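# Move filter press plates onto racks with four arms

## Task

Remove the frames and plates of the pack from the filter press, as many as possible but no more than fourteen, and hang every one standing upright on one of the two racks, with both of its handles resting on that rack's pair of bars.

## Robot and tools

Robots: four Kinova Gen3 arms, arm1 to arm4, each ending in a five-finger right hand with a wrist camera. Feet (base_link) in the scene frame, metres: arm1 (+0.434, +0.660, +0.907), arm2 (-0.401, +0.659, +0.943), arm3 (-0.438, -0.660, +0.917), arm4 (+0.404, -0.660, +0.932). Arms 1 and 2 face roughly toward -y, arms 3 and 4 roughly toward +y; each foot looks along its own +x. Reach is about 1.06 m from the joint 1 axis.

Frames: one scene frame, origin on the floor, +z up, metres. The hand point sits 0.045 m ahead of the palm. Its +z runs along straight fingers, +y leaves the palm face, +x crosses the palm away from the thumb. Straight fingertips extend 0.06 to 0.07 m past the point; a wrist bracket on the little-finger side sticks out and can collide. Printed hand positions can be off, more so at long reach.

move: one action for any subset of arms. Arguments are arm1, arm2, arm3, arm4 (a separate object per arm, leave an arm out to not command it) plus cameras. Inside an arm object:
- joints: a dictionary by name. joint1_rad to joint7_rad are absolute angles in radians (joints 2, 4, 6 limited to about ±2.25, ±2.58, ±2.10; the others ±6.283). Hand keys hand_little, hand_ring, hand_middle, hand_index, hand_thumb_bend run from -1 closed to +1 open; hand_thumb_turn is +1 beside the palm, -1 across in front of it. hand_force_limit (-1 to 1) is the closing force cutoff, about 0 to 10 N at the fingertip (15 N for thumb motors); hand_speed (-0.96 to 1) sets finger speed, full from +0.48 up. These are absolute settings, not offsets.
- target: seven numbers [x, y, z, qw, qx, qy, qz], an absolute hand-point pose in the scene frame (metres, unit quaternion wxyz), written like the printed hand line. The hand travels in a straight line from its current hand_target. When target is used, joints may only carry the hand_ keys.
- speed: top linear speed for target, 0.002 to 0.5 m/s, default 0.25; rotation capped at twice that in rad/s.
- min_time_s: 0.1 to 8 s, the shortest duration for that arm's joint motions.
cameras: list from arm1_cam_wrist to arm4_cam_wrist, cam_high, cam_low, or ["all"]; [] for none. An empty move returns full state and all images.
All motions in one call start together; hand paths in one call finish together; paths give up after 10 s and no call exceeds 15 s. Paths ignore obstacles and other arms, and the hand can lag, drift, or overshoot speed when the arm is almost straight.

wait: seconds from 0 to 10, optional cameras. Commands nothing new.
zoom_image: camera name and region [x0, y0, x1, y1] in pixels from the top-left, at most 504 by 504, on that camera's newest image.
show_instructions: shows the reference pages; moves nothing.
finished_scene: ends the scene permanently (scene 1, optional). The plates must stay hung without help.

Reading results: "move" lists arms that were commanded; "as last shown" marks an uncommanded arm whose status reads "not commanded". hand is the measured pose; hand_target is the pose the current joint targets would give. "done" means within 1 cm and 2 degrees (joints ±0.01 rad). "off_target" means resting short, possibly still pushing. "time_out" is a stop: the joint keeps where it rested. "joint command not followed" or "pose unreachable" means a safety check withheld the arm motion; "not_followed" at the end drops a target. Joint velocities "within noise" means the arm is still. hand_stopped_by gives six words (little, ring, middle, index, thumb_bend, thumb_turn): moving, target, force, stalled, fault. The *_load_n values are fingertip forces in N, positive pushing open; a lost grip shows as loads falling toward 0. Joint torques and Flange force carry offsets and noise; "no reading" means none available.

Gripping: a finger motor starts only when its target changes by 0.002 or more, then runs until it arrives or its load hits hand_force_limit, and locks. Raising the force limit alone does nothing to a stopped motor; send a more closed target. For a soft grip use hand_speed -0.94 or lower. Start values are force limit 0 and speed -0.8 (slow). Thumb in front plus fingers wraps objects roughly 0.035 to 0.065 m thick; handles down to about 0.025 m can be held.

Avoid: pushing plates or anything off the work area or to the floor; dropping or releasing a moving plate; two arms pressing on each other, including one hand closing on another arm's fingers (the safety check does not stop finger closure or finger-to-finger contact); ramming fixed parts or heavy loose ones. A Gen3 keeps pushing after contact until commanded away. Excess joint torque or straying more than 5 degrees from plan triggers a 10 s stop of that arm and its hand; holding loads or stretched poses heats motors (MOTOR HOT at 60 °C, a sinking fault at 75 °C), after which resend targets marked limit_stop_at_motor_heat. After any stop, resend hand targets that were not reached. If a call is refused or a stop interrupts it, later move, wait and finished_scene calls in the same reply are skipped. Something may occasionally nudge loose objects.

Each tool is called after "Call:" as name(argument=value, ...) on one line, values as JSON.

Reference images:

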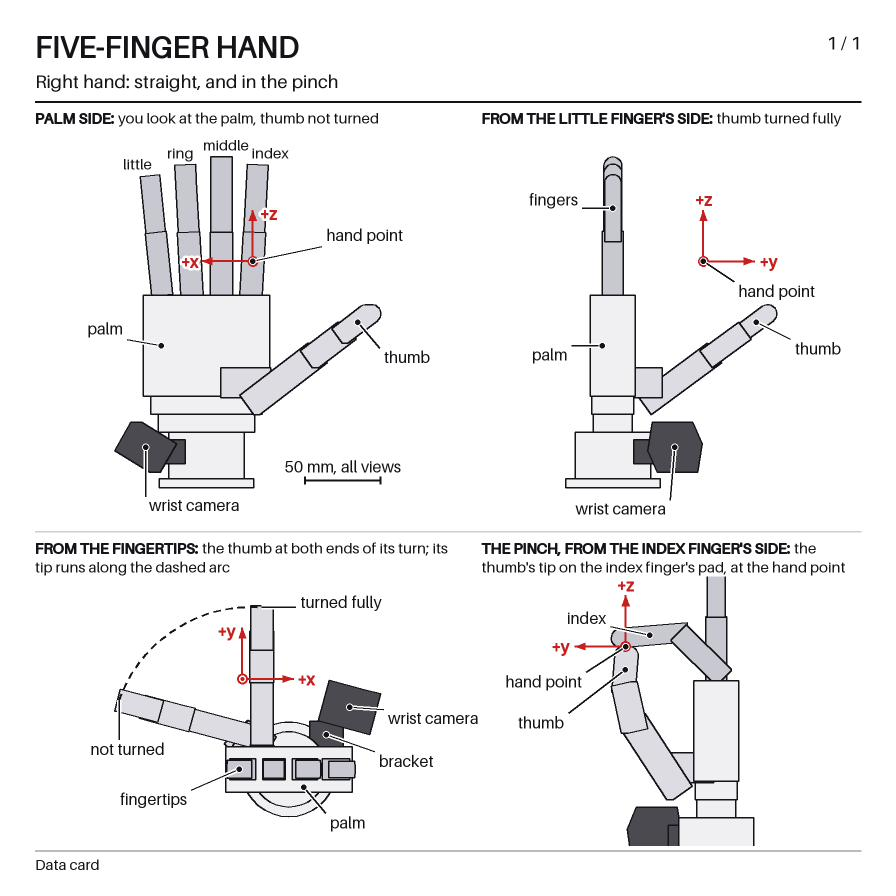

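## Session

Call:
move()

Scene clock: 0.00 s.
Joint torques (N m): no reading
Flange force (N): no reading
Joint velocities: within noise
arm1.joint_positions: joint1_rad=+0.491 joint2_rad=-0.427 joint3_rad=-0.083 joint4_rad=+1.550 joint5_rad=+0.007 joint6_rad=+1.980 joint7_rad=-1.740 hand_little=+1.000 hand_ring=+1.000 hand_middle=+1.000 hand_index=+1.000 hand_thumb_turn=+1.000 hand_thumb_bend=+1.000 hand_force_limit=+0.000 hand_speed=-0.800
arm1.joint_status: not commanded
arm1.hand_stopped_by: target,target,target,target,target,target
arm1.little_load_n: 0.0
arm1.ring_load_n: 0.0
arm1.middle_load_n: 0.0
arm1.index_load_n: 0.0
arm1.thumb_bend_load_n: 0.0
arm1.thumb_turn_load_n: 0.0
arm1.hand: x=+0.3961 y=+0.5059 z=+1.3908 quat_wxyz=(-0.001, -0.885, -0.465, +0.030) (m; scene frame)
arm1.hand_target: x=+0.3961 y=+0.5059 z=+1.3908 quat_wxyz=(-0.001, -0.885, -0.465, +0.030) (m; scene frame)
arm1.hand_status: not commanded
arm2.joint_positions: joint1_rad=+0.051 joint2_rad=-0.451 joint3_rad=-0.107 joint4_rad=+1.484 joint5_rad=-0.080 joint6_rad=+2.019 joint7_rad=-1.756 hand_little=+1.000 hand_ring=+1.000 hand_middle=+1.000 hand_index=+1.000 hand_thumb_turn=+1.000 hand_thumb_bend=+1.000 hand_force_limit=+0.000 hand_speed=-0.800
arm2.joint_status: not commanded
arm2.hand_stopped_by: target,target,target,target,target,target
arm2.little_load_n: 0.0
arm2.ring_load_n: 0.0
arm2.middle_load_n: 0.0
arm2.index_load_n: 0.0
arm2.thumb_bend_load_n: 0.0
arm2.thumb_turn_load_n: 0.0
arm2.hand: x=-0.3259 y=+0.5171 z=+1.4534 quat_wxyz=(-0.044, -0.738, -0.673, +0.025) (m; scene frame)
arm2.hand_target: x=-0.3259 y=+0.5171 z=+1.4534 quat_wxyz=(-0.044, -0.738, -0.673, +0.025) (m; scene frame)
arm2.hand_status: not commanded
arm3.joint_positions: joint1_rad=-0.417 joint2_rad=-0.388 joint3_rad=-0.071 joint4_rad=+1.546 joint5_rad=+0.016 joint6_rad=+2.039 joint7_rad=-2.144 hand_little=+1.000 hand_ring=+1.000 hand_middle=+1.000 hand_index=+1.000 hand_thumb_turn=+1.000 hand_thumb_bend=+1.000 hand_force_limit=+0.000 hand_speed=-0.800
arm3.joint_status: not commanded
arm3.hand_stopped_by: target,target,target,target,target,target
arm3.little_load_n: 0.0
arm3.ring_load_n: 0.0
arm3.middle_load_n: 0.0
arm3.index_load_n: 0.0
arm3.thumb_bend_load_n: 0.0
arm3.thumb_turn_load_n: 0.0
arm3.hand: x=-0.5188 y=-0.5124 z=+1.3922 quat_wxyz=(-0.012, +0.658, -0.752, +0.032) (m; scene frame)
arm3.hand_target: x=-0.5188 y=-0.5124 z=+1.3922 quat_wxyz=(-0.012, +0.658, -0.752, +0.032) (m; scene frame)
arm3.hand_status: not commanded
arm4.joint_positions: joint1_rad=+0.014 joint2_rad=-0.469 joint3_rad=-0.089 joint4_rad=+1.551 joint5_rad=-0.012 joint6_rad=+2.063 joint7_rad=-1.761 hand_little=+1.000 hand_ring=+1.000 hand_middle=+1.000 hand_index=+1.000 hand_thumb_turn=+1.000 hand_thumb_bend=+1.000 hand_force_limit=+0.000 hand_speed=-0.800
arm4.joint_status: not commanded
arm4.hand_stopped_by: target,target,target,target,target,target
arm4.little_load_n: 0.0
arm4.ring_load_n: 0.0
arm4.middle_load_n: 0.0
arm4.index_load_n: 0.0
arm4.thumb_bend_load_n: 0.0
arm4.thumb_turn_load_n: 0.0
arm4.hand: x=+0.3557 y=-0.5359 z=+1.4160 quat_wxyz=(-0.010, +0.664, -0.748, +0.011) (m; scene frame)
arm4.hand_target: x=+0.3557 y=-0.5359 z=+1.4160 quat_wxyz=(-0.010, +0.664, -0.748, +0.011) (m; scene frame)
arm4.hand_status: not commanded
pictures: arm1_cam_wrist, arm2_cam_wrist, arm3_cam_wrist, arm4_cam_wrist, cam_high, cam_low
Images, in order (width x height): arm1_cam_wrist 672x504, arm2_cam_wrist 672x504, arm3_cam_wrist 672x504, arm4_cam_wrist 672x504, cam_high 896x504, cam_low 896x504.

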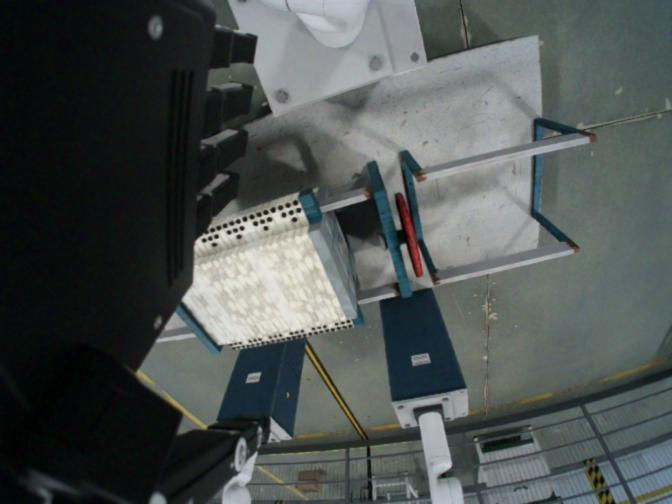

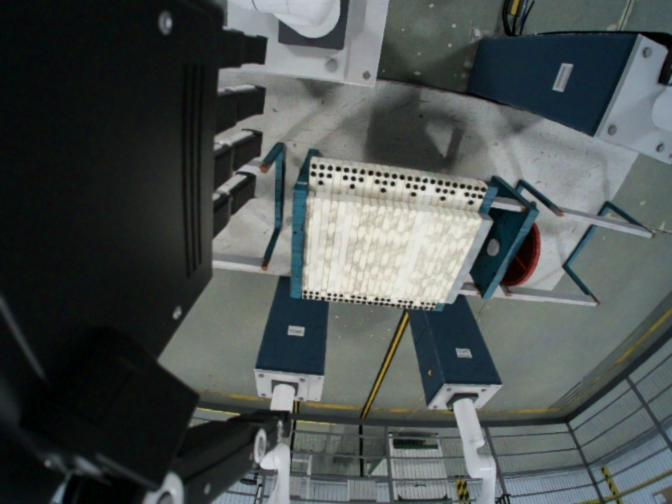

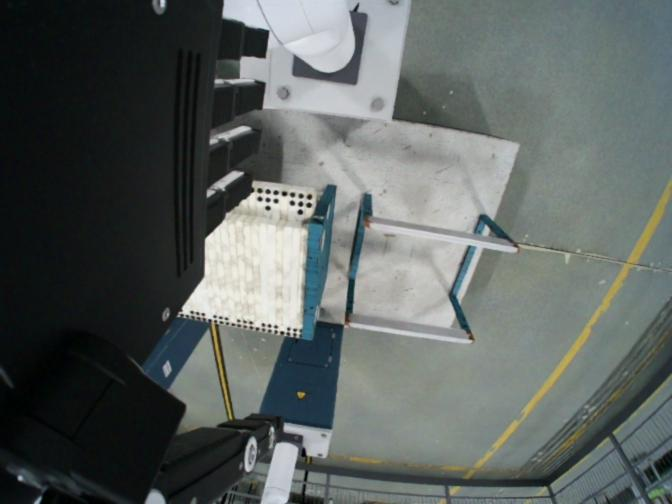

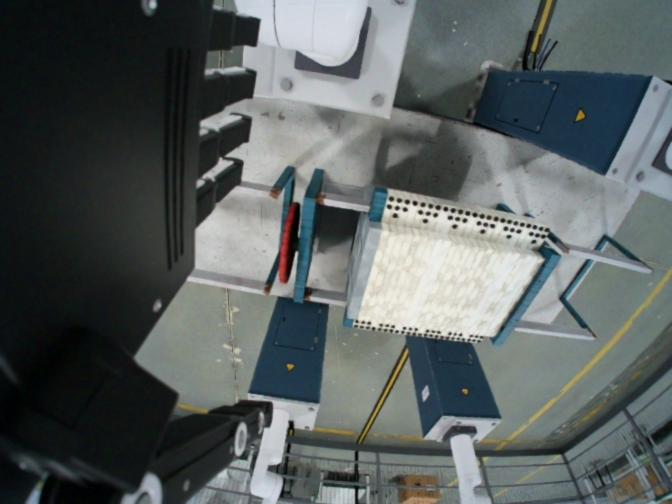

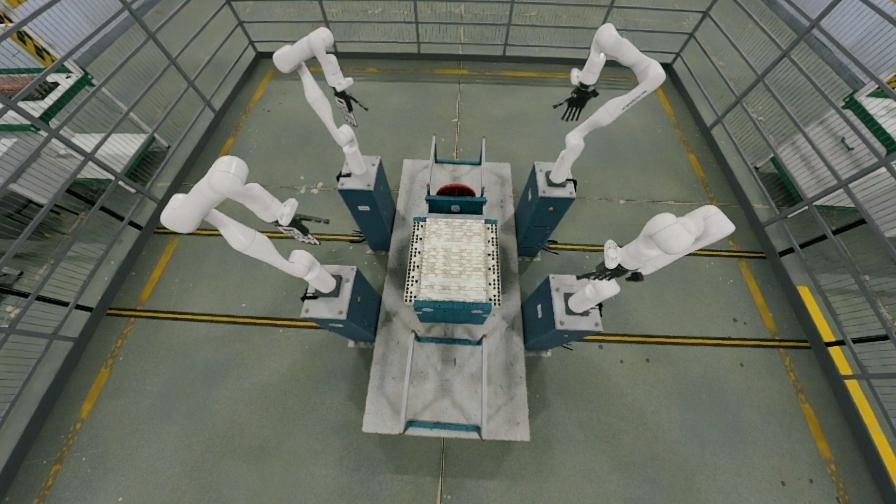

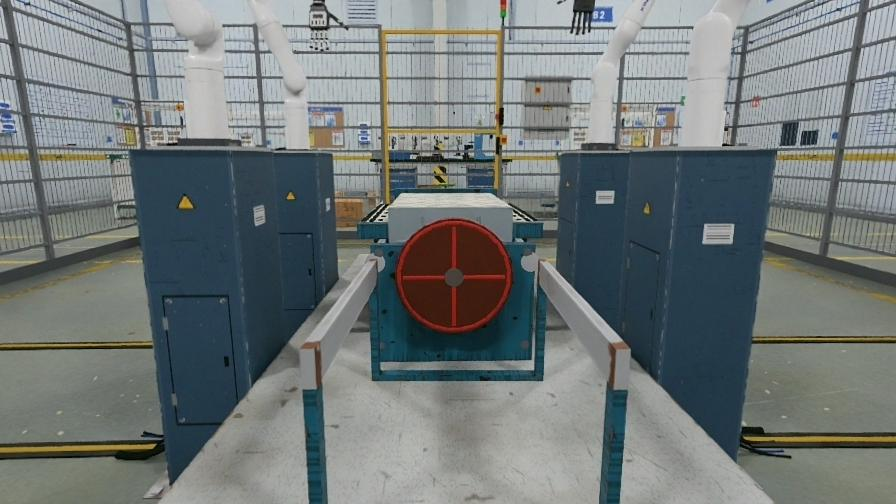

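Call:
zoom_image(camera="cam_high", region=[360, 130, 560, 330])

Call:
zoom_image(camera="cam_high", region=[360, 290, 540, 450])

Call:
zoom_image(camera="arm4_cam_wrist", region=[330, 170, 582, 360])

Call:
zoom_image(camera="arm2_cam_wrist", region=[270, 140, 550, 320])

Call:
zoom_image(camera="cam_low", region=[290, 180, 640, 400])

Scaled by 2.520 from the camera's image (finer frame: 1280x720).

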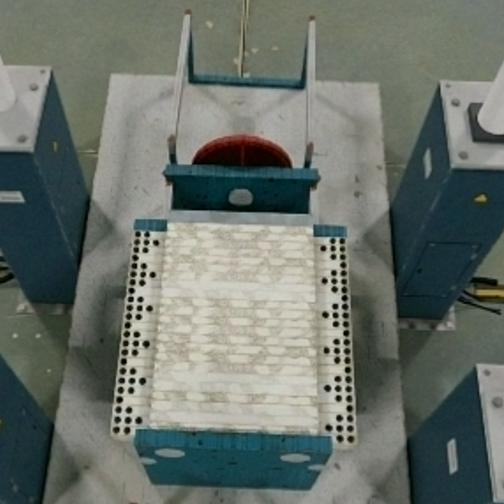

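Scaled by 2.800 from the camera's image (finer frame: 1280x720).

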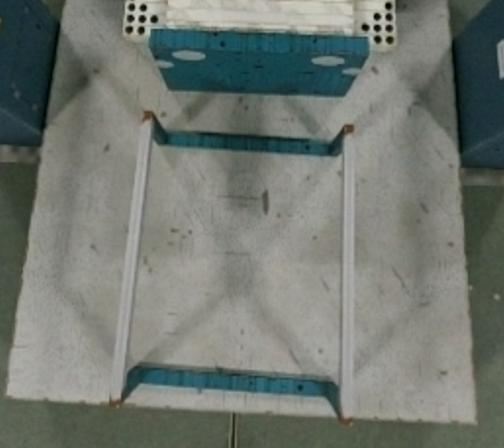

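Scaled by 2.000 from the camera's image (finer frame: 960x720).

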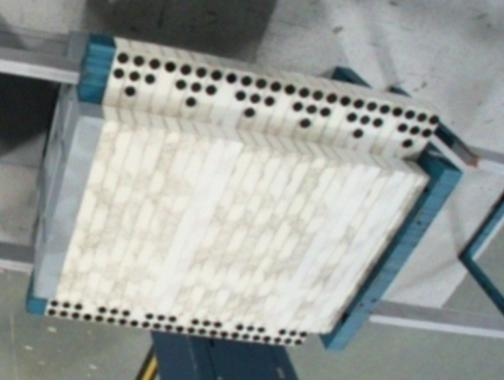

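Scaled by 1.800 from the camera's image (finer frame: 960x720).

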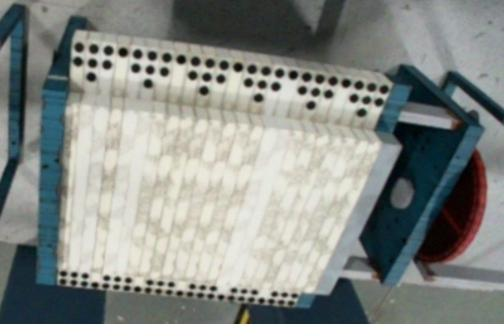

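Scaled by 1.440 from the camera's image (finer frame: 1280x720).

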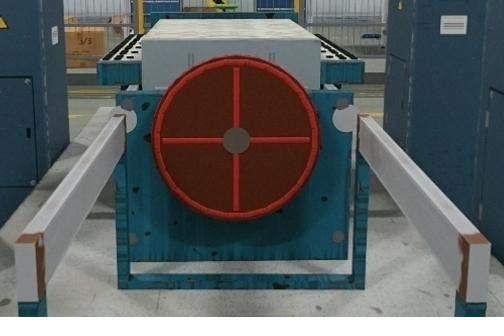

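Call:
move(arm1={"target": [0.62, 0.36, 1.15, 0, 0.707, 0.707, 0], "speed": 0.3}, arm2={"target": [-0.20, 0.42, 1.08, 0, 0.707, 0.707, 0], "speed": 0.3}, arm3={"target": [-0.62, -0.36, 1.15, 0, 0.707, -0.707, 0], "speed": 0.3}, arm4={"target": [0.20, -0.42, 1.08, 0, 0.707, -0.707, 0], "speed": 0.3}, cameras=["all"])

Scene clock: 12.80 s.
Joint torques (N m): arm1=[2.15 -6.21 -0.87 -6 -0.36 0.19 0.02] | arm2=[0.29 -7.42 -0.9 -5.81 0 0.1 0.06] | arm3=[0.54 -8.72 -0.41 -6.92 -0.03 0.04 -0.26] | arm4=[1.14 -8.07 0.83 -5.11 -0.19 -0.15 -0.11]
Flange force (N): arm1=[-3.0 6.0 -1.1] | arm2=[0.6 0.0 3.1] | arm3=[-2.1 0.4 0.2] | arm4=[-1.1 6.3 2.8]
move: arm1 done; arm2 done; arm3 done; arm4 done
Joint velocities: within noise
arm1.joint_positions: joint1_rad=+0.217 joint2_rad=+0.102 joint3_rad=-0.802 joint4_rad=+1.968 joint5_rad=+0.075 joint6_rad=+1.116 joint7_rad=-2.171 hand_little=+1.000 hand_ring=+1.000 hand_middle=+1.000 hand_index=+1.000 hand_thumb_turn=+1.000 hand_thumb_bend=+1.000 hand_force_limit=+0.000 hand_speed=-0.800
arm1.joint_status: not commanded
arm1.hand_stopped_by: target,target,target,target,target,target
arm1.little_load_n: 0.0
arm1.ring_load_n: -0.5
arm1.middle_load_n: 0.0
arm1.index_load_n: 0.0
arm1.thumb_bend_load_n: 0.0
arm1.thumb_turn_load_n: 0.0
arm1.hand: x=+0.6200 y=+0.3600 z=+1.1500 quat_wxyz=(+0.000, -0.707, -0.707, +0.000)
arm1.hand_target: x=+0.6200 y=+0.3600 z=+1.1500 quat_wxyz=(+0.000, -0.707, -0.707, +0.000)
arm1.hand_status: done (0.000 m and 0.0 deg from the pose sent, 0.360 m and 34.8 deg at the start)
arm2.joint_positions: joint1_rad=-0.089 joint2_rad=+0.175 joint3_rad=-0.640 joint4_rad=+2.311 joint5_rad=+0.137 joint6_rad=+0.700 joint7_rad=-2.405 hand_little=+1.000 hand_ring=+1.000 hand_middle=+1.000 hand_index=+1.000 hand_thumb_turn=+1.000 hand_thumb_bend=+1.000 hand_force_limit=+0.000 hand_speed=-0.800
arm2.joint_status: not commanded
arm2.hand_stopped_by: target,target,target,target,target,target
arm2.little_load_n: 0.0
arm2.ring_load_n: 0.0
arm2.middle_load_n: 0.0
arm2.index_load_n: 0.0
arm2.thumb_bend_load_n: 0.0
arm2.thumb_turn_load_n: 0.0
arm2.hand: x=-0.2000 y=+0.4200 z=+1.0800 quat_wxyz=(+0.000, -0.707, -0.707, +0.000)
arm2.hand_target: x=-0.2000 y=+0.4200 z=+1.0800 quat_wxyz=(+0.000, -0.707, -0.707, +0.000)
arm2.hand_status: done (0.000 m and 0.0 deg from the pose sent, 0.406 m and 7.9 deg at the start)
arm3.joint_positions: joint1_rad=-0.461 joint2_rad=+0.049 joint3_rad=-0.087 joint4_rad=+2.022 joint5_rad=+0.005 joint6_rad=+1.072 joint7_rad=-2.087 hand_little=+1.000 hand_ring=+1.000 hand_middle=+1.000 hand_index=+1.000 hand_thumb_turn=+1.000 hand_thumb_bend=+1.000 hand_force_limit=+0.000 hand_speed=-0.800
arm3.joint_status: not commanded
arm3.hand_stopped_by: target,target,target,target,target,target
arm3.little_load_n: 0.0
arm3.ring_load_n: 0.0
arm3.middle_load_n: 0.0
arm3.index_load_n: -0.5
arm3.thumb_bend_load_n: 0.0
arm3.thumb_turn_load_n: 0.0
arm3.hand: x=-0.6200 y=-0.3600 z=+1.1500 quat_wxyz=(+0.000, +0.707, -0.707, +0.000)
arm3.hand_target: x=-0.6200 y=-0.3600 z=+1.1500 quat_wxyz=(+0.000, +0.707, -0.707, +0.000)
arm3.hand_status: done (0.000 m and 0.0 deg from the pose sent, 0.304 m and 8.6 deg at the start)
arm4.joint_positions: joint1_rad=-0.112 joint2_rad=+0.134 joint3_rad=-0.641 joint4_rad=+2.291 joint5_rad=+0.118 joint6_rad=+0.747 joint7_rad=-2.409 hand_little=+1.000 hand_ring=+1.000 hand_middle=+1.000 hand_index=+1.000 hand_thumb_turn=+1.000 hand_thumb_bend=+1.000 hand_force_limit=+0.000 hand_speed=-0.800
arm4.joint_status: not commanded
arm4.hand_stopped_by: target,target,target,target,target,target
arm4.little_load_n: 0.0
arm4.ring_load_n: 0.0
arm4.middle_load_n: 0.0
arm4.index_load_n: 0.0
arm4.thumb_bend_load_n: 0.0
arm4.thumb_turn_load_n: 0.0
arm4.hand: x=+0.2000 y=-0.4200 z=+1.0800 quat_wxyz=(+0.000, +0.707, -0.707, +0.000)
arm4.hand_target: x=+0.2000 y=-0.4200 z=+1.0800 quat_wxyz=(+0.000, +0.707, -0.707, +0.000)
arm4.hand_status: done (0.000 m and 0.0 deg from the pose sent, 0.388 m and 7.0 deg at the start)
pictures: arm1_cam_wrist, arm2_cam_wrist, arm3_cam_wrist, arm4_cam_wrist, cam_high, cam_low
Images, in order (width x height): arm1_cam_wrist 672x504, arm2_cam_wrist 672x504, arm3_cam_wrist 672x504, arm4_cam_wrist 672x504, cam_high 896x504, cam_low 896x504.

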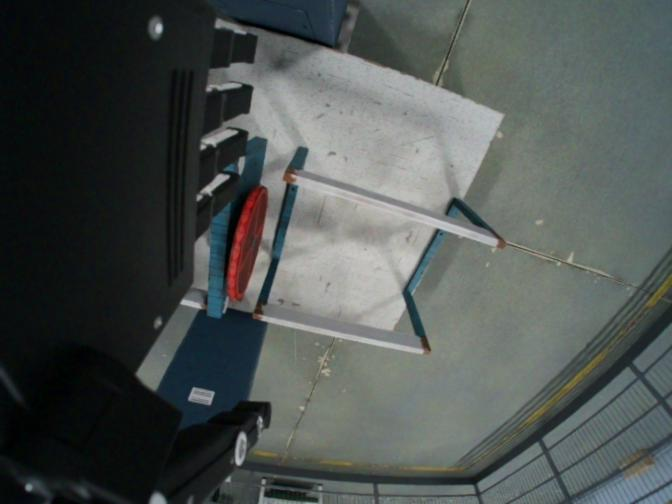

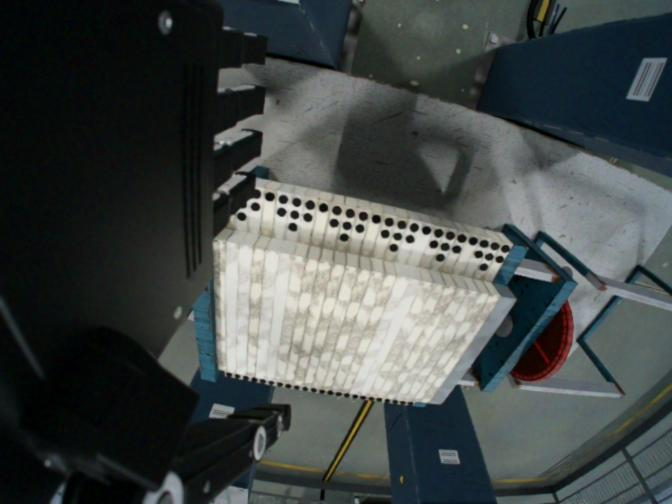

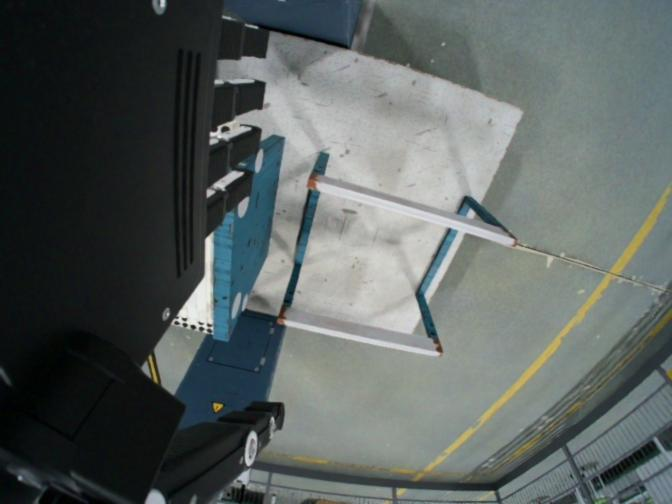

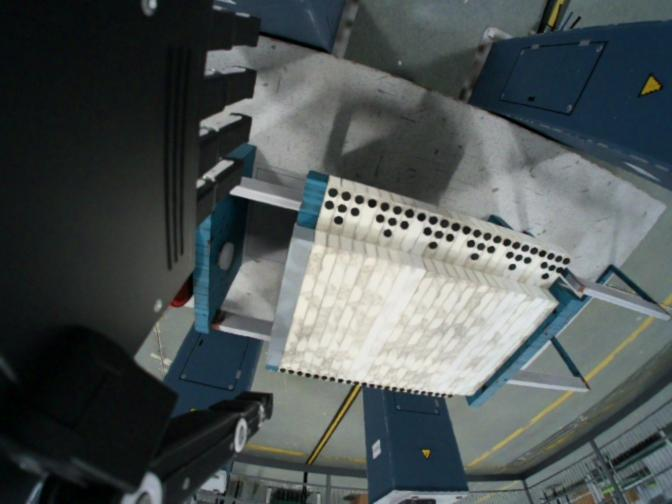

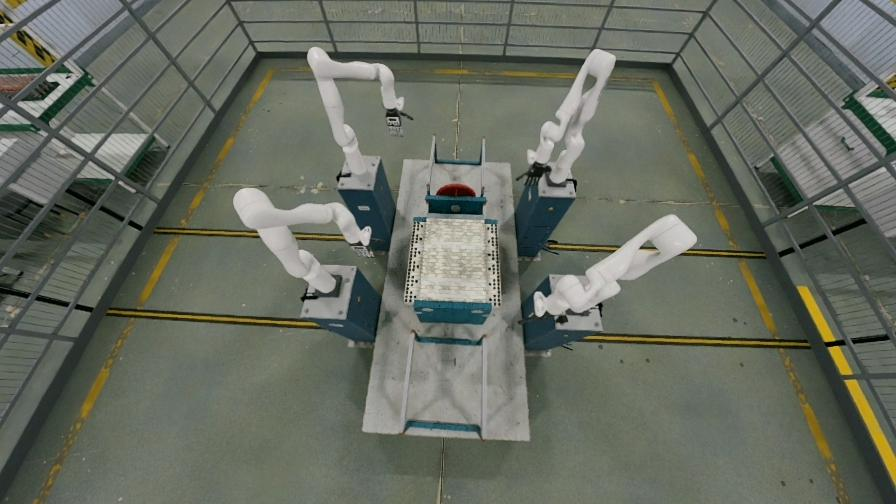

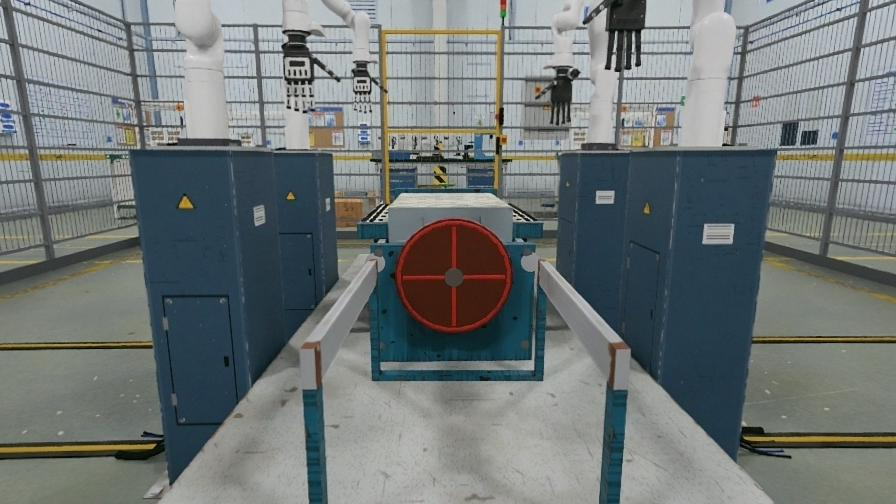

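Call:
zoom_image(camera="arm4_cam_wrist", region=[200, 160, 400, 310])

Call:
zoom_image(camera="arm4_cam_wrist", region=[380, 180, 600, 345])

Call:
zoom_image(camera="arm2_cam_wrist", region=[200, 150, 400, 300])

Call:
zoom_image(camera="arm3_cam_wrist", region=[170, 120, 490, 370])

Scaled by 2.520 from the camera's image (finer frame: 960x720).

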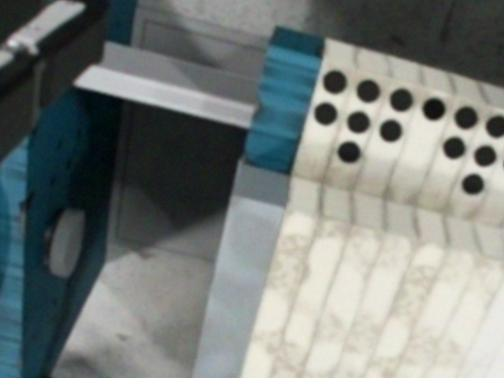

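Scaled by 2.291 from the camera's image (finer frame: 960x720).

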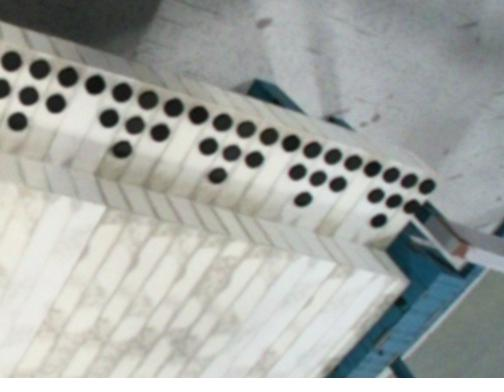

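Scaled by 2.520 from the camera's image (finer frame: 960x720).

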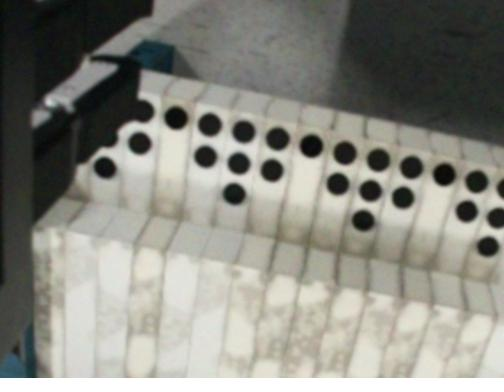

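Scaled by 1.575 from the camera's image (finer frame: 960x720).

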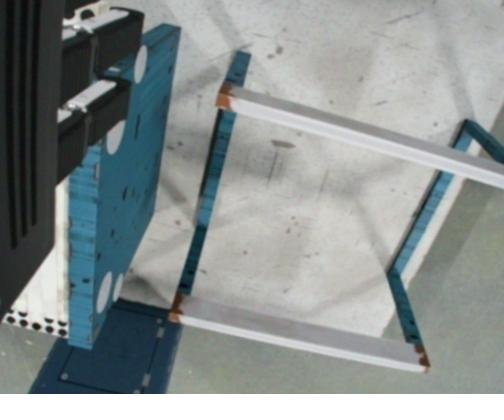

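Call:
move(arm1={"target": [0.093, 0.30, 0.85, 0, 1, 0, 0], "speed": 0.4}, arm2={"target": [-0.439, 0.30, 0.85, 0, 1, 0, 0], "speed": 0.4}, arm3={"target": [-0.367, -0.30, 0.85, 0, 0, 1, 0], "speed": 0.4}, arm4={"target": [0.165, -0.30, 0.85, 0, 0, 1, 0], "speed": 0.4}, cameras=["all"])

Scene clock: 44.67 s.
Joint torques (N m): arm1=[1.94 -17.28 -0.63 -1.79 -0.37 0.24 0.02] | arm2=[0.3 -14.43 0.1 0.26 -0.01 0.13 0.06] | arm3=[0.59 -14.12 -0.12 0.53 -0.08 0.06 -0.26] | arm4=[1.13 -17.94 1.4 -1.62 -0.16 -0.08 -0.09]
Flange force (N): arm1=[2.1 5.3 1.7] | arm2=[0.6 -2.6 0.7] | arm3=[1.0 2.2 -0.6] | arm4=[3.0 -0.3 2.3]
move: arm1 done; arm2 done; arm3 done; arm4 done
Joint velocities: within noise
arm1.joint_positions: joint1_rad=+0.777 joint2_rad=+0.873 joint3_rad=-0.081 joint4_rad=+1.908 joint5_rad=+0.196 joint6_rad=+0.379 joint7_rad=-2.584 hand_little=+1.000 hand_ring=+1.000 hand_middle=+1.000 hand_index=+1.000 hand_thumb_turn=+1.000 hand_thumb_bend=+1.000 hand_force_limit=+0.000 hand_speed=-0.800
arm1.joint_status: not commanded
arm1.hand_stopped_by: target,target,target,target,target,target
arm1.little_load_n: 0.5
arm1.ring_load_n: 0.0
arm1.middle_load_n: 0.0
arm1.index_load_n: 0.0
arm1.thumb_bend_load_n: 0.0
arm1.thumb_turn_load_n: 0.0
arm1.hand: x=+0.0930 y=+0.3000 z=+0.8500 quat_wxyz=(+0.000, -1.000, +0.000, +0.000)
arm1.hand_target: x=+0.0930 y=+0.3000 z=+0.8500 quat_wxyz=(+0.000, -1.000, +0.000, +0.000)
arm1.hand_status: done (0.000 m and 0.0 deg from the pose sent, 0.609 m and 90.0 deg at the start)
arm2.joint_positions: joint1_rad=-0.054 joint2_rad=+0.931 joint3_rad=+0.009 joint4_rad=+2.327 joint5_rad=+0.157 joint6_rad=-0.102 joint7_rad=-3.354 hand_little=+1.000 hand_ring=+1.000 hand_middle=+1.000 hand_index=+1.000 hand_thumb_turn=+1.000 hand_thumb_bend=+1.000 hand_force_limit=+0.000 hand_speed=-0.800
arm2.joint_status: not commanded
arm2.hand_stopped_by: target,target,target,target,target,target
arm2.little_load_n: 0.0
arm2.ring_load_n: 0.0
arm2.middle_load_n: 0.0
arm2.index_load_n: 0.0
arm2.thumb_bend_load_n: 0.0
arm2.thumb_turn_load_n: 0.0
arm2.hand: x=-0.4390 y=+0.3000 z=+0.8500 quat_wxyz=(+0.000, -1.000, +0.000, +0.000)
arm2.hand_target: x=-0.4390 y=+0.3000 z=+0.8500 quat_wxyz=(+0.000, -1.000, +0.000, +0.000)
arm2.hand_status: done (0.000 m and 0.0 deg from the pose sent, 0.353 m and 90.0 deg at the start)
arm3.joint_positions: joint1_rad=+0.025 joint2_rad=+0.831 joint3_rad=-0.013 joint4_rad=+2.338 joint5_rad=-0.388 joint6_rad=-0.028 joint7_rad=-2.704 hand_little=+1.000 hand_ring=+1.000 hand_middle=+1.000 hand_index=+1.000 hand_thumb_turn=+1.000 hand_thumb_bend=+1.000 hand_force_limit=+0.000 hand_speed=-0.800
arm3.joint_status: not commanded
arm3.hand_stopped_by: target,target,target,target,target,target
arm3.little_load_n: 0.0
arm3.ring_load_n: 0.0
arm3.middle_load_n: 0.0
arm3.index_load_n: 0.0
arm3.thumb_bend_load_n: 0.0
arm3.thumb_turn_load_n: 0.0
arm3.hand: x=-0.3670 y=-0.3000 z=+0.8500 quat_wxyz=(+0.000, +0.000, -1.000, +0.000)
arm3.hand_target: x=-0.3670 y=-0.3000 z=+0.8500 quat_wxyz=(+0.000, +0.000, -1.000, +0.000)
arm3.hand_status: done (0.000 m and 0.0 deg from the pose sent, 0.397 m and 90.0 deg at the start)
arm4.joint_positions: joint1_rad=-0.767 joint2_rad=+0.901 joint3_rad=-0.037 joint4_rad=+2.006 joint5_rad=+0.122 joint6_rad=+0.236 joint7_rad=-4.052 hand_little=+1.000 hand_ring=+1.000 hand_middle=+1.000 hand_index=+1.000 hand_thumb_turn=+1.000 hand_thumb_bend=+1.000 hand_force_limit=+0.000 hand_speed=-0.800
arm4.joint_status: not commanded
arm4.hand_stopped_by: target,target,target,target,target,target
arm4.little_load_n: 0.0
arm4.ring_load_n: 0.0
arm4.middle_load_n: 0.0
arm4.index_load_n: 0.0
arm4.thumb_bend_load_n: 0.0
arm4.thumb_turn_load_n: 0.0
arm4.hand: x=+0.1650 y=-0.3000 z=+0.8500 quat_wxyz=(+0.000, +0.000, -1.000, +0.000)
arm4.hand_target: x=+0.1650 y=-0.3000 z=+0.8500 quat_wxyz=(+0.000, +0.000, -1.000, +0.000)
arm4.hand_status: done (0.000 m and 0.0 deg from the pose sent, 0.262 m and 90.0 deg at the start)
pictures: arm1_cam_wrist, arm2_cam_wrist, arm3_cam_wrist, arm4_cam_wrist, cam_high, cam_low
Images, in order (width x height): arm1_cam_wrist 672x504, arm2_cam_wrist 672x504, arm3_cam_wrist 672x504, arm4_cam_wrist 672x504, cam_high 896x504, cam_low 896x504.

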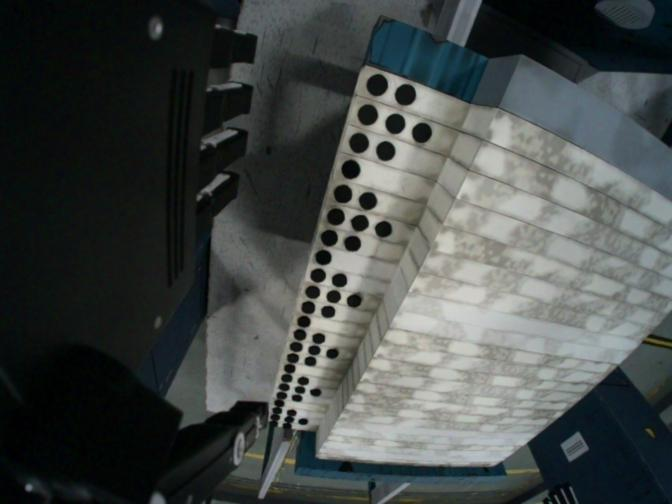

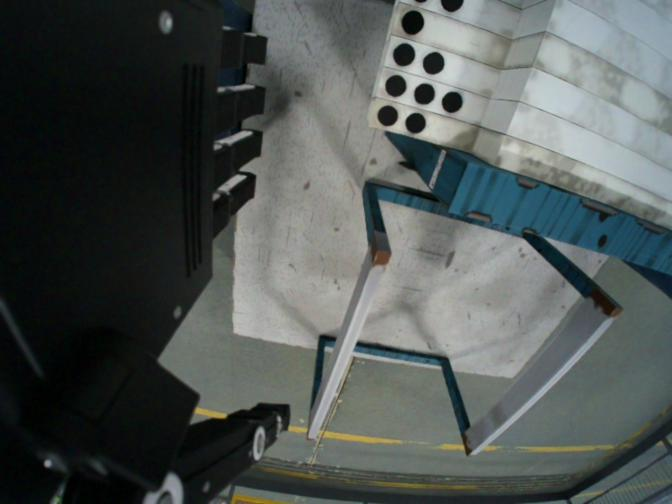

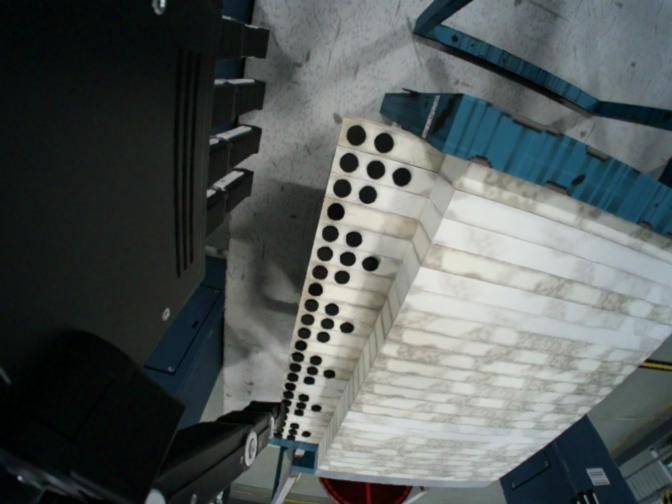

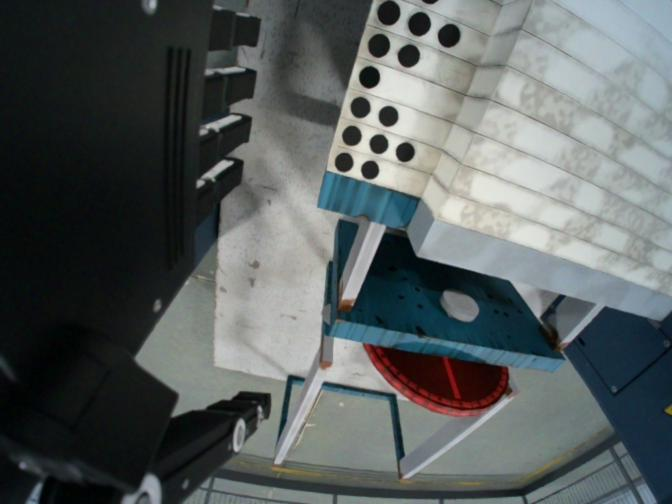

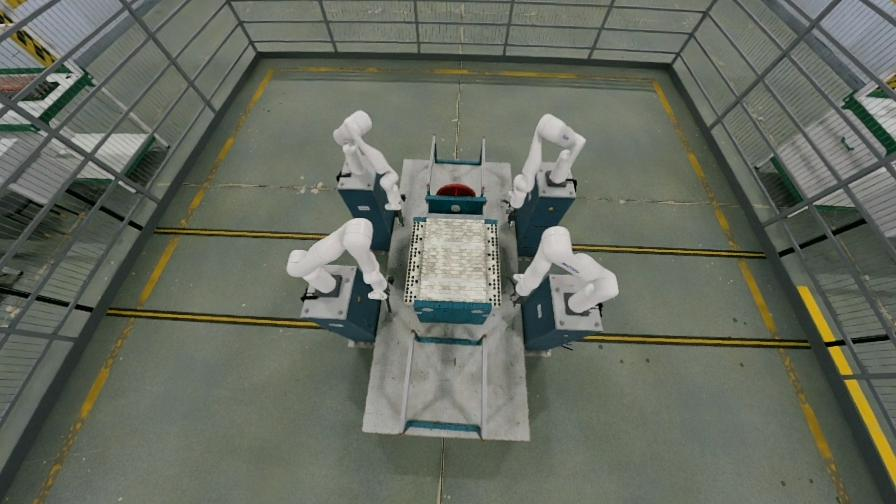

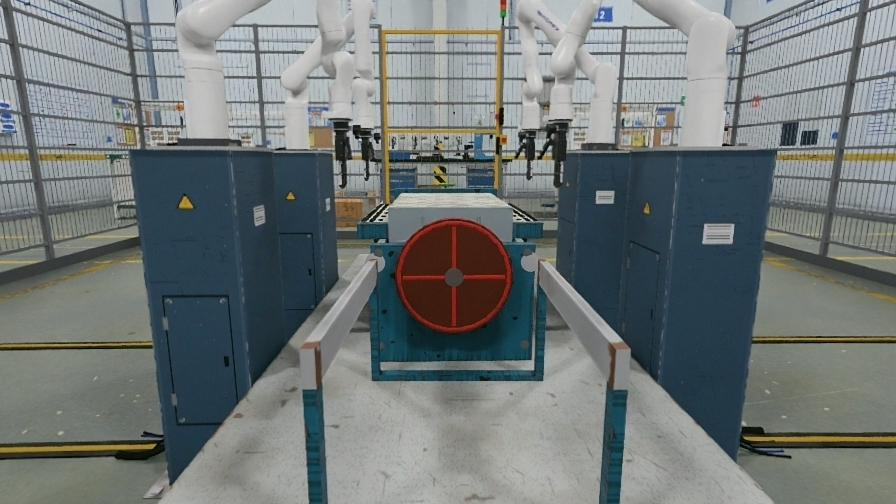

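Call:
move(arm1={"target": [0.093, 0.30, 0.71, 0, 1, 0, 0], "speed": 0.3}, arm2={"target": [-0.39, 0.30, 0.71, 0, 1, 0, 0], "speed": 0.3}, arm3={"target": [-0.318, -0.30, 0.71, 0, 0, 1, 0], "speed": 0.3}, arm4={"target": [0.165, -0.30, 0.71, 0, 0, 1, 0], "speed": 0.3}, cameras=["arm1_cam_wrist", "arm2_cam_wrist", "arm3_cam_wrist", "arm4_cam_wrist", "cam_low"])

Scene clock: 49.63 s.
Joint torques (N m): arm1=[1.84 -18.72 -0.27 0.1 -0.4 0.21 0.05] | arm2=[0.24 -15.88 0.21 2.11 -0.09 0.14 0.18] | arm3=[0.66 -16.08 -0.39 2.57 -0.08 0.09 -0.27] | arm4=[1.14 -19.38 1.68 0.17 -0.2 -0.06 -0.12]
Flange force (N): arm1=[2.1 4.5 2.3] | arm2=[-0.3 -2.1 -0.8] | arm3=[0.8 1.5 0.6] | arm4=[2.5 -0.9 2.8]
move: arm1 done; arm2 done; arm3 done; arm4 done
Joint velocities: within noise
arm1.joint_positions: joint1_rad=+0.739 joint2_rad=+1.210 joint3_rad=-0.021 joint4_rad=+1.810 joint5_rad=+0.223 joint6_rad=+0.134 joint7_rad=-2.615 hand_little=+1.000 hand_ring=+1.000 hand_middle=+1.000 hand_index=+1.000 hand_thumb_turn=+1.000 hand_thumb_bend=+1.000 hand_force_limit=+0.000 hand_speed=-0.800
arm1.joint_status: not commanded
arm1.hand_stopped_by: target,target,target,target,target,target
arm1.little_load_n: 0.0
arm1.ring_load_n: 0.0
arm1.middle_load_n: 0.0
arm1.index_load_n: 0.0
arm1.thumb_bend_load_n: 0.0
arm1.thumb_turn_load_n: 0.0
arm1.hand: x=+0.0930 y=+0.3000 z=+0.7100 quat_wxyz=(+0.000, -1.000, +0.000, +0.000)
arm1.hand_target: x=+0.0930 y=+0.3000 z=+0.7100 quat_wxyz=(+0.000, -1.000, +0.000, +0.000)
arm1.hand_status: done (0.000 m and 0.0 deg from the pose sent, 0.140 m and 0.0 deg at the start)
arm2.joint_positions: joint1_rad=-0.217 joint2_rad=+1.344 joint3_rad=+0.005 joint4_rad=+2.149 joint5_rad=+0.047 joint6_rad=-0.338 joint7_rad=-3.409 hand_little=+1.000 hand_ring=+1.000 hand_middle=+1.000 hand_index=+1.000 hand_thumb_turn=+1.000 hand_thumb_bend=+1.000 hand_force_limit=+0.000 hand_speed=-0.800
arm2.joint_status: not commanded
arm2.hand_stopped_by: target,target,target,target,target,target
arm2.little_load_n: 0.0
arm2.ring_load_n: 0.0
arm2.middle_load_n: 0.0
arm2.index_load_n: 0.0
arm2.thumb_bend_load_n: 0.0
arm2.thumb_turn_load_n: 0.0
arm2.hand: x=-0.3900 y=+0.3000 z=+0.7100 quat_wxyz=(+0.000, -1.000, +0.000, +0.000)
arm2.hand_target: x=-0.3900 y=+0.3000 z=+0.7100 quat_wxyz=(+0.000, -1.000, +0.000, +0.000)
arm2.hand_status: done (0.000 m and 0.0 deg from the pose sent, 0.148 m and 0.0 deg at the start)
arm3.joint_positions: joint1_rad=+0.238 joint2_rad=+1.252 joint3_rad=-0.076 joint4_rad=+2.169 joint5_rad=-0.264 joint6_rad=-0.287 joint7_rad=-2.641 hand_little=+1.000 hand_ring=+1.000 hand_middle=+1.000 hand_index=+1.000 hand_thumb_turn=+1.000 hand_thumb_bend=+1.000 hand_force_limit=+0.000 hand_speed=-0.800
arm3.joint_status: not commanded
arm3.hand_stopped_by: target,target,target,target,target,target
arm3.little_load_n: 0.0
arm3.ring_load_n: 0.0
arm3.middle_load_n: 0.0
arm3.index_load_n: 0.0
arm3.thumb_bend_load_n: -0.5
arm3.thumb_turn_load_n: 0.0
arm3.hand: x=-0.3180 y=-0.3000 z=+0.7100 quat_wxyz=(+0.000, +0.000, -1.000, +0.000)
arm3.hand_target: x=-0.3180 y=-0.3000 z=+0.7100 quat_wxyz=(+0.000, +0.000, -1.000, +0.000)
arm3.hand_status: done (0.000 m and 0.0 deg from the pose sent, 0.148 m and 0.0 deg at the start)
arm4.joint_positions: joint1_rad=-0.792 joint2_rad=+1.258 joint3_rad=-0.001 joint4_rad=+1.877 joint5_rad=+0.130 joint6_rad=+0.007 joint7_rad=-4.066 hand_little=+1.000 hand_ring=+1.000 hand_middle=+1.000 hand_index=+1.000 hand_thumb_turn=+1.000 hand_thumb_bend=+1.000 hand_force_limit=+0.000 hand_speed=-0.800
arm4.joint_status: not commanded
arm4.hand_stopped_by: target,target,target,target,target,target
arm4.little_load_n: 0.0
arm4.ring_load_n: 0.0
arm4.middle_load_n: 0.0
arm4.index_load_n: 0.0
arm4.thumb_bend_load_n: 0.0
arm4.thumb_turn_load_n: 0.0
arm4.hand: x=+0.1650 y=-0.3000 z=+0.7100 quat_wxyz=(+0.000, +0.000, -1.000, +0.000)
arm4.hand_target: x=+0.1650 y=-0.3000 z=+0.7100 quat_wxyz=(+0.000, +0.000, -1.000, +0.000)
arm4.hand_status: done (0.000 m and 0.0 deg from the pose sent, 0.140 m and 0.0 deg at the start)
Images, in order (width x height): arm1_cam_wrist 672x504, arm2_cam_wrist 672x504, arm3_cam_wrist 672x504, arm4_cam_wrist 672x504, cam_low 896x504.

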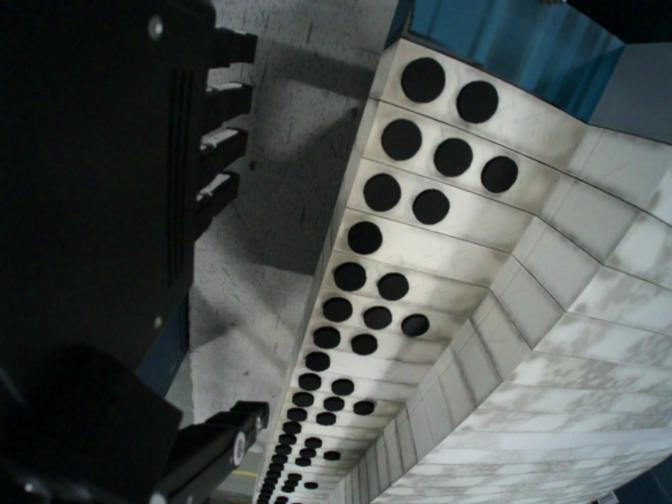

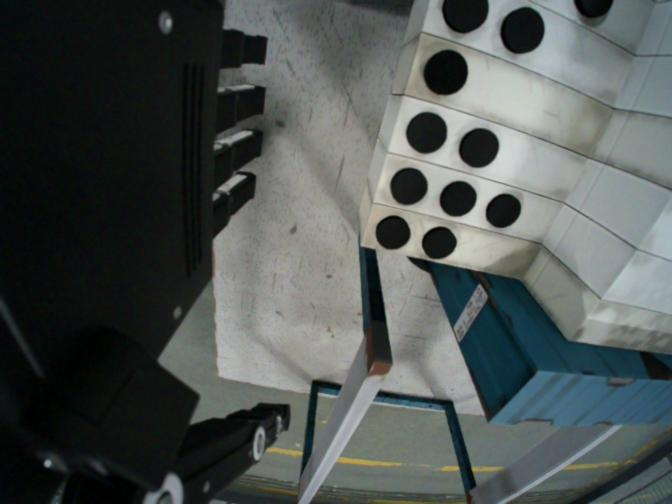

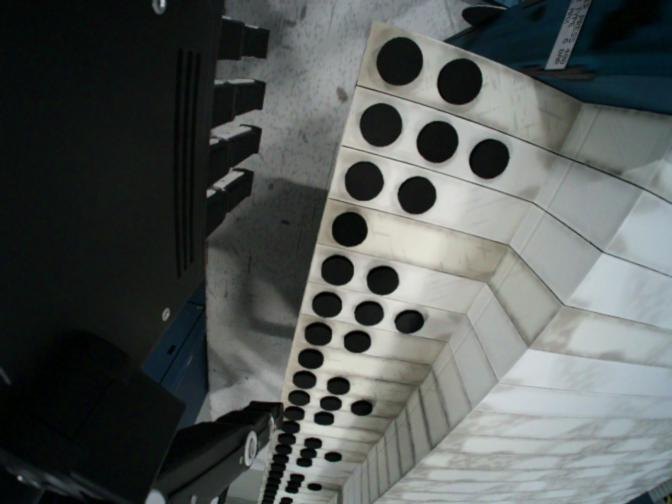

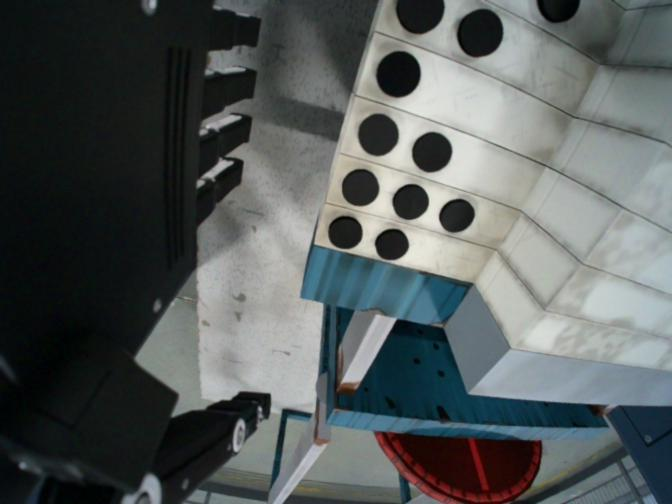

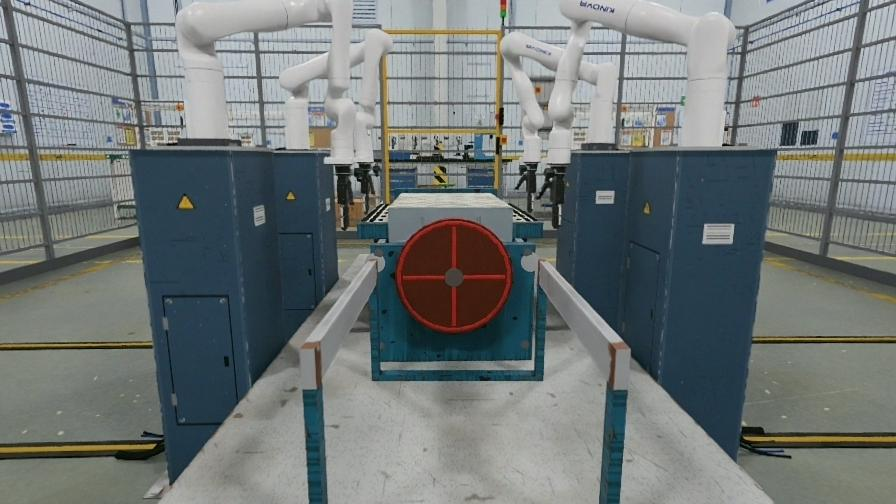

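Call:
zoom_image(camera="cam_low", region=[320, 130, 600, 290])

Scaled by 1.800 from the camera's image (finer frame: 1280x720).

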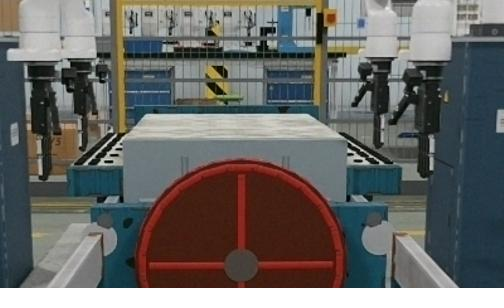

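Call:
zoom_image(camera="arm4_cam_wrist", region=[190, 0, 480, 320])

Call:
zoom_image(camera="arm1_cam_wrist", region=[190, 0, 480, 320])

Call:
zoom_image(camera="arm2_cam_wrist", region=[190, 0, 480, 320])

Call:
zoom_image(camera="arm3_cam_wrist", region=[190, 0, 480, 320])

Scaled by 1.575 from the camera's image (finer frame: 960x720).

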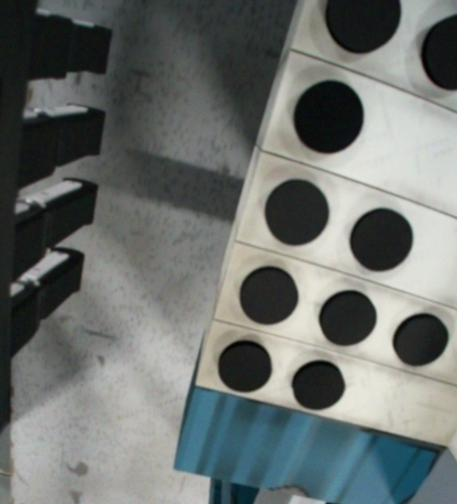

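Scaled by 1.575 from the camera's image (finer frame: 960x720).

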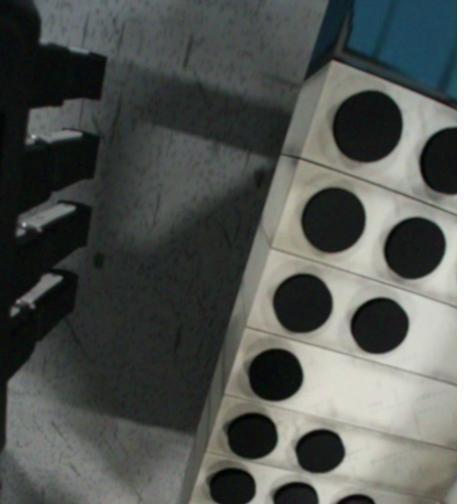

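Scaled by 1.575 from the camera's image (finer frame: 960x720).

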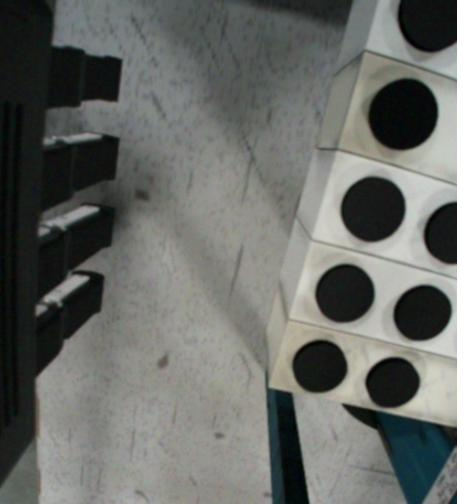

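Scaled by 1.575 from the camera's image (finer frame: 960x720).

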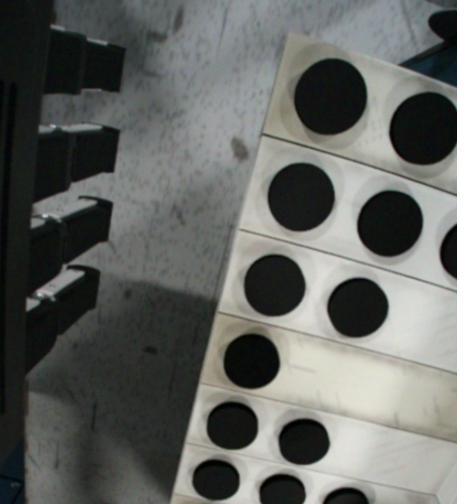

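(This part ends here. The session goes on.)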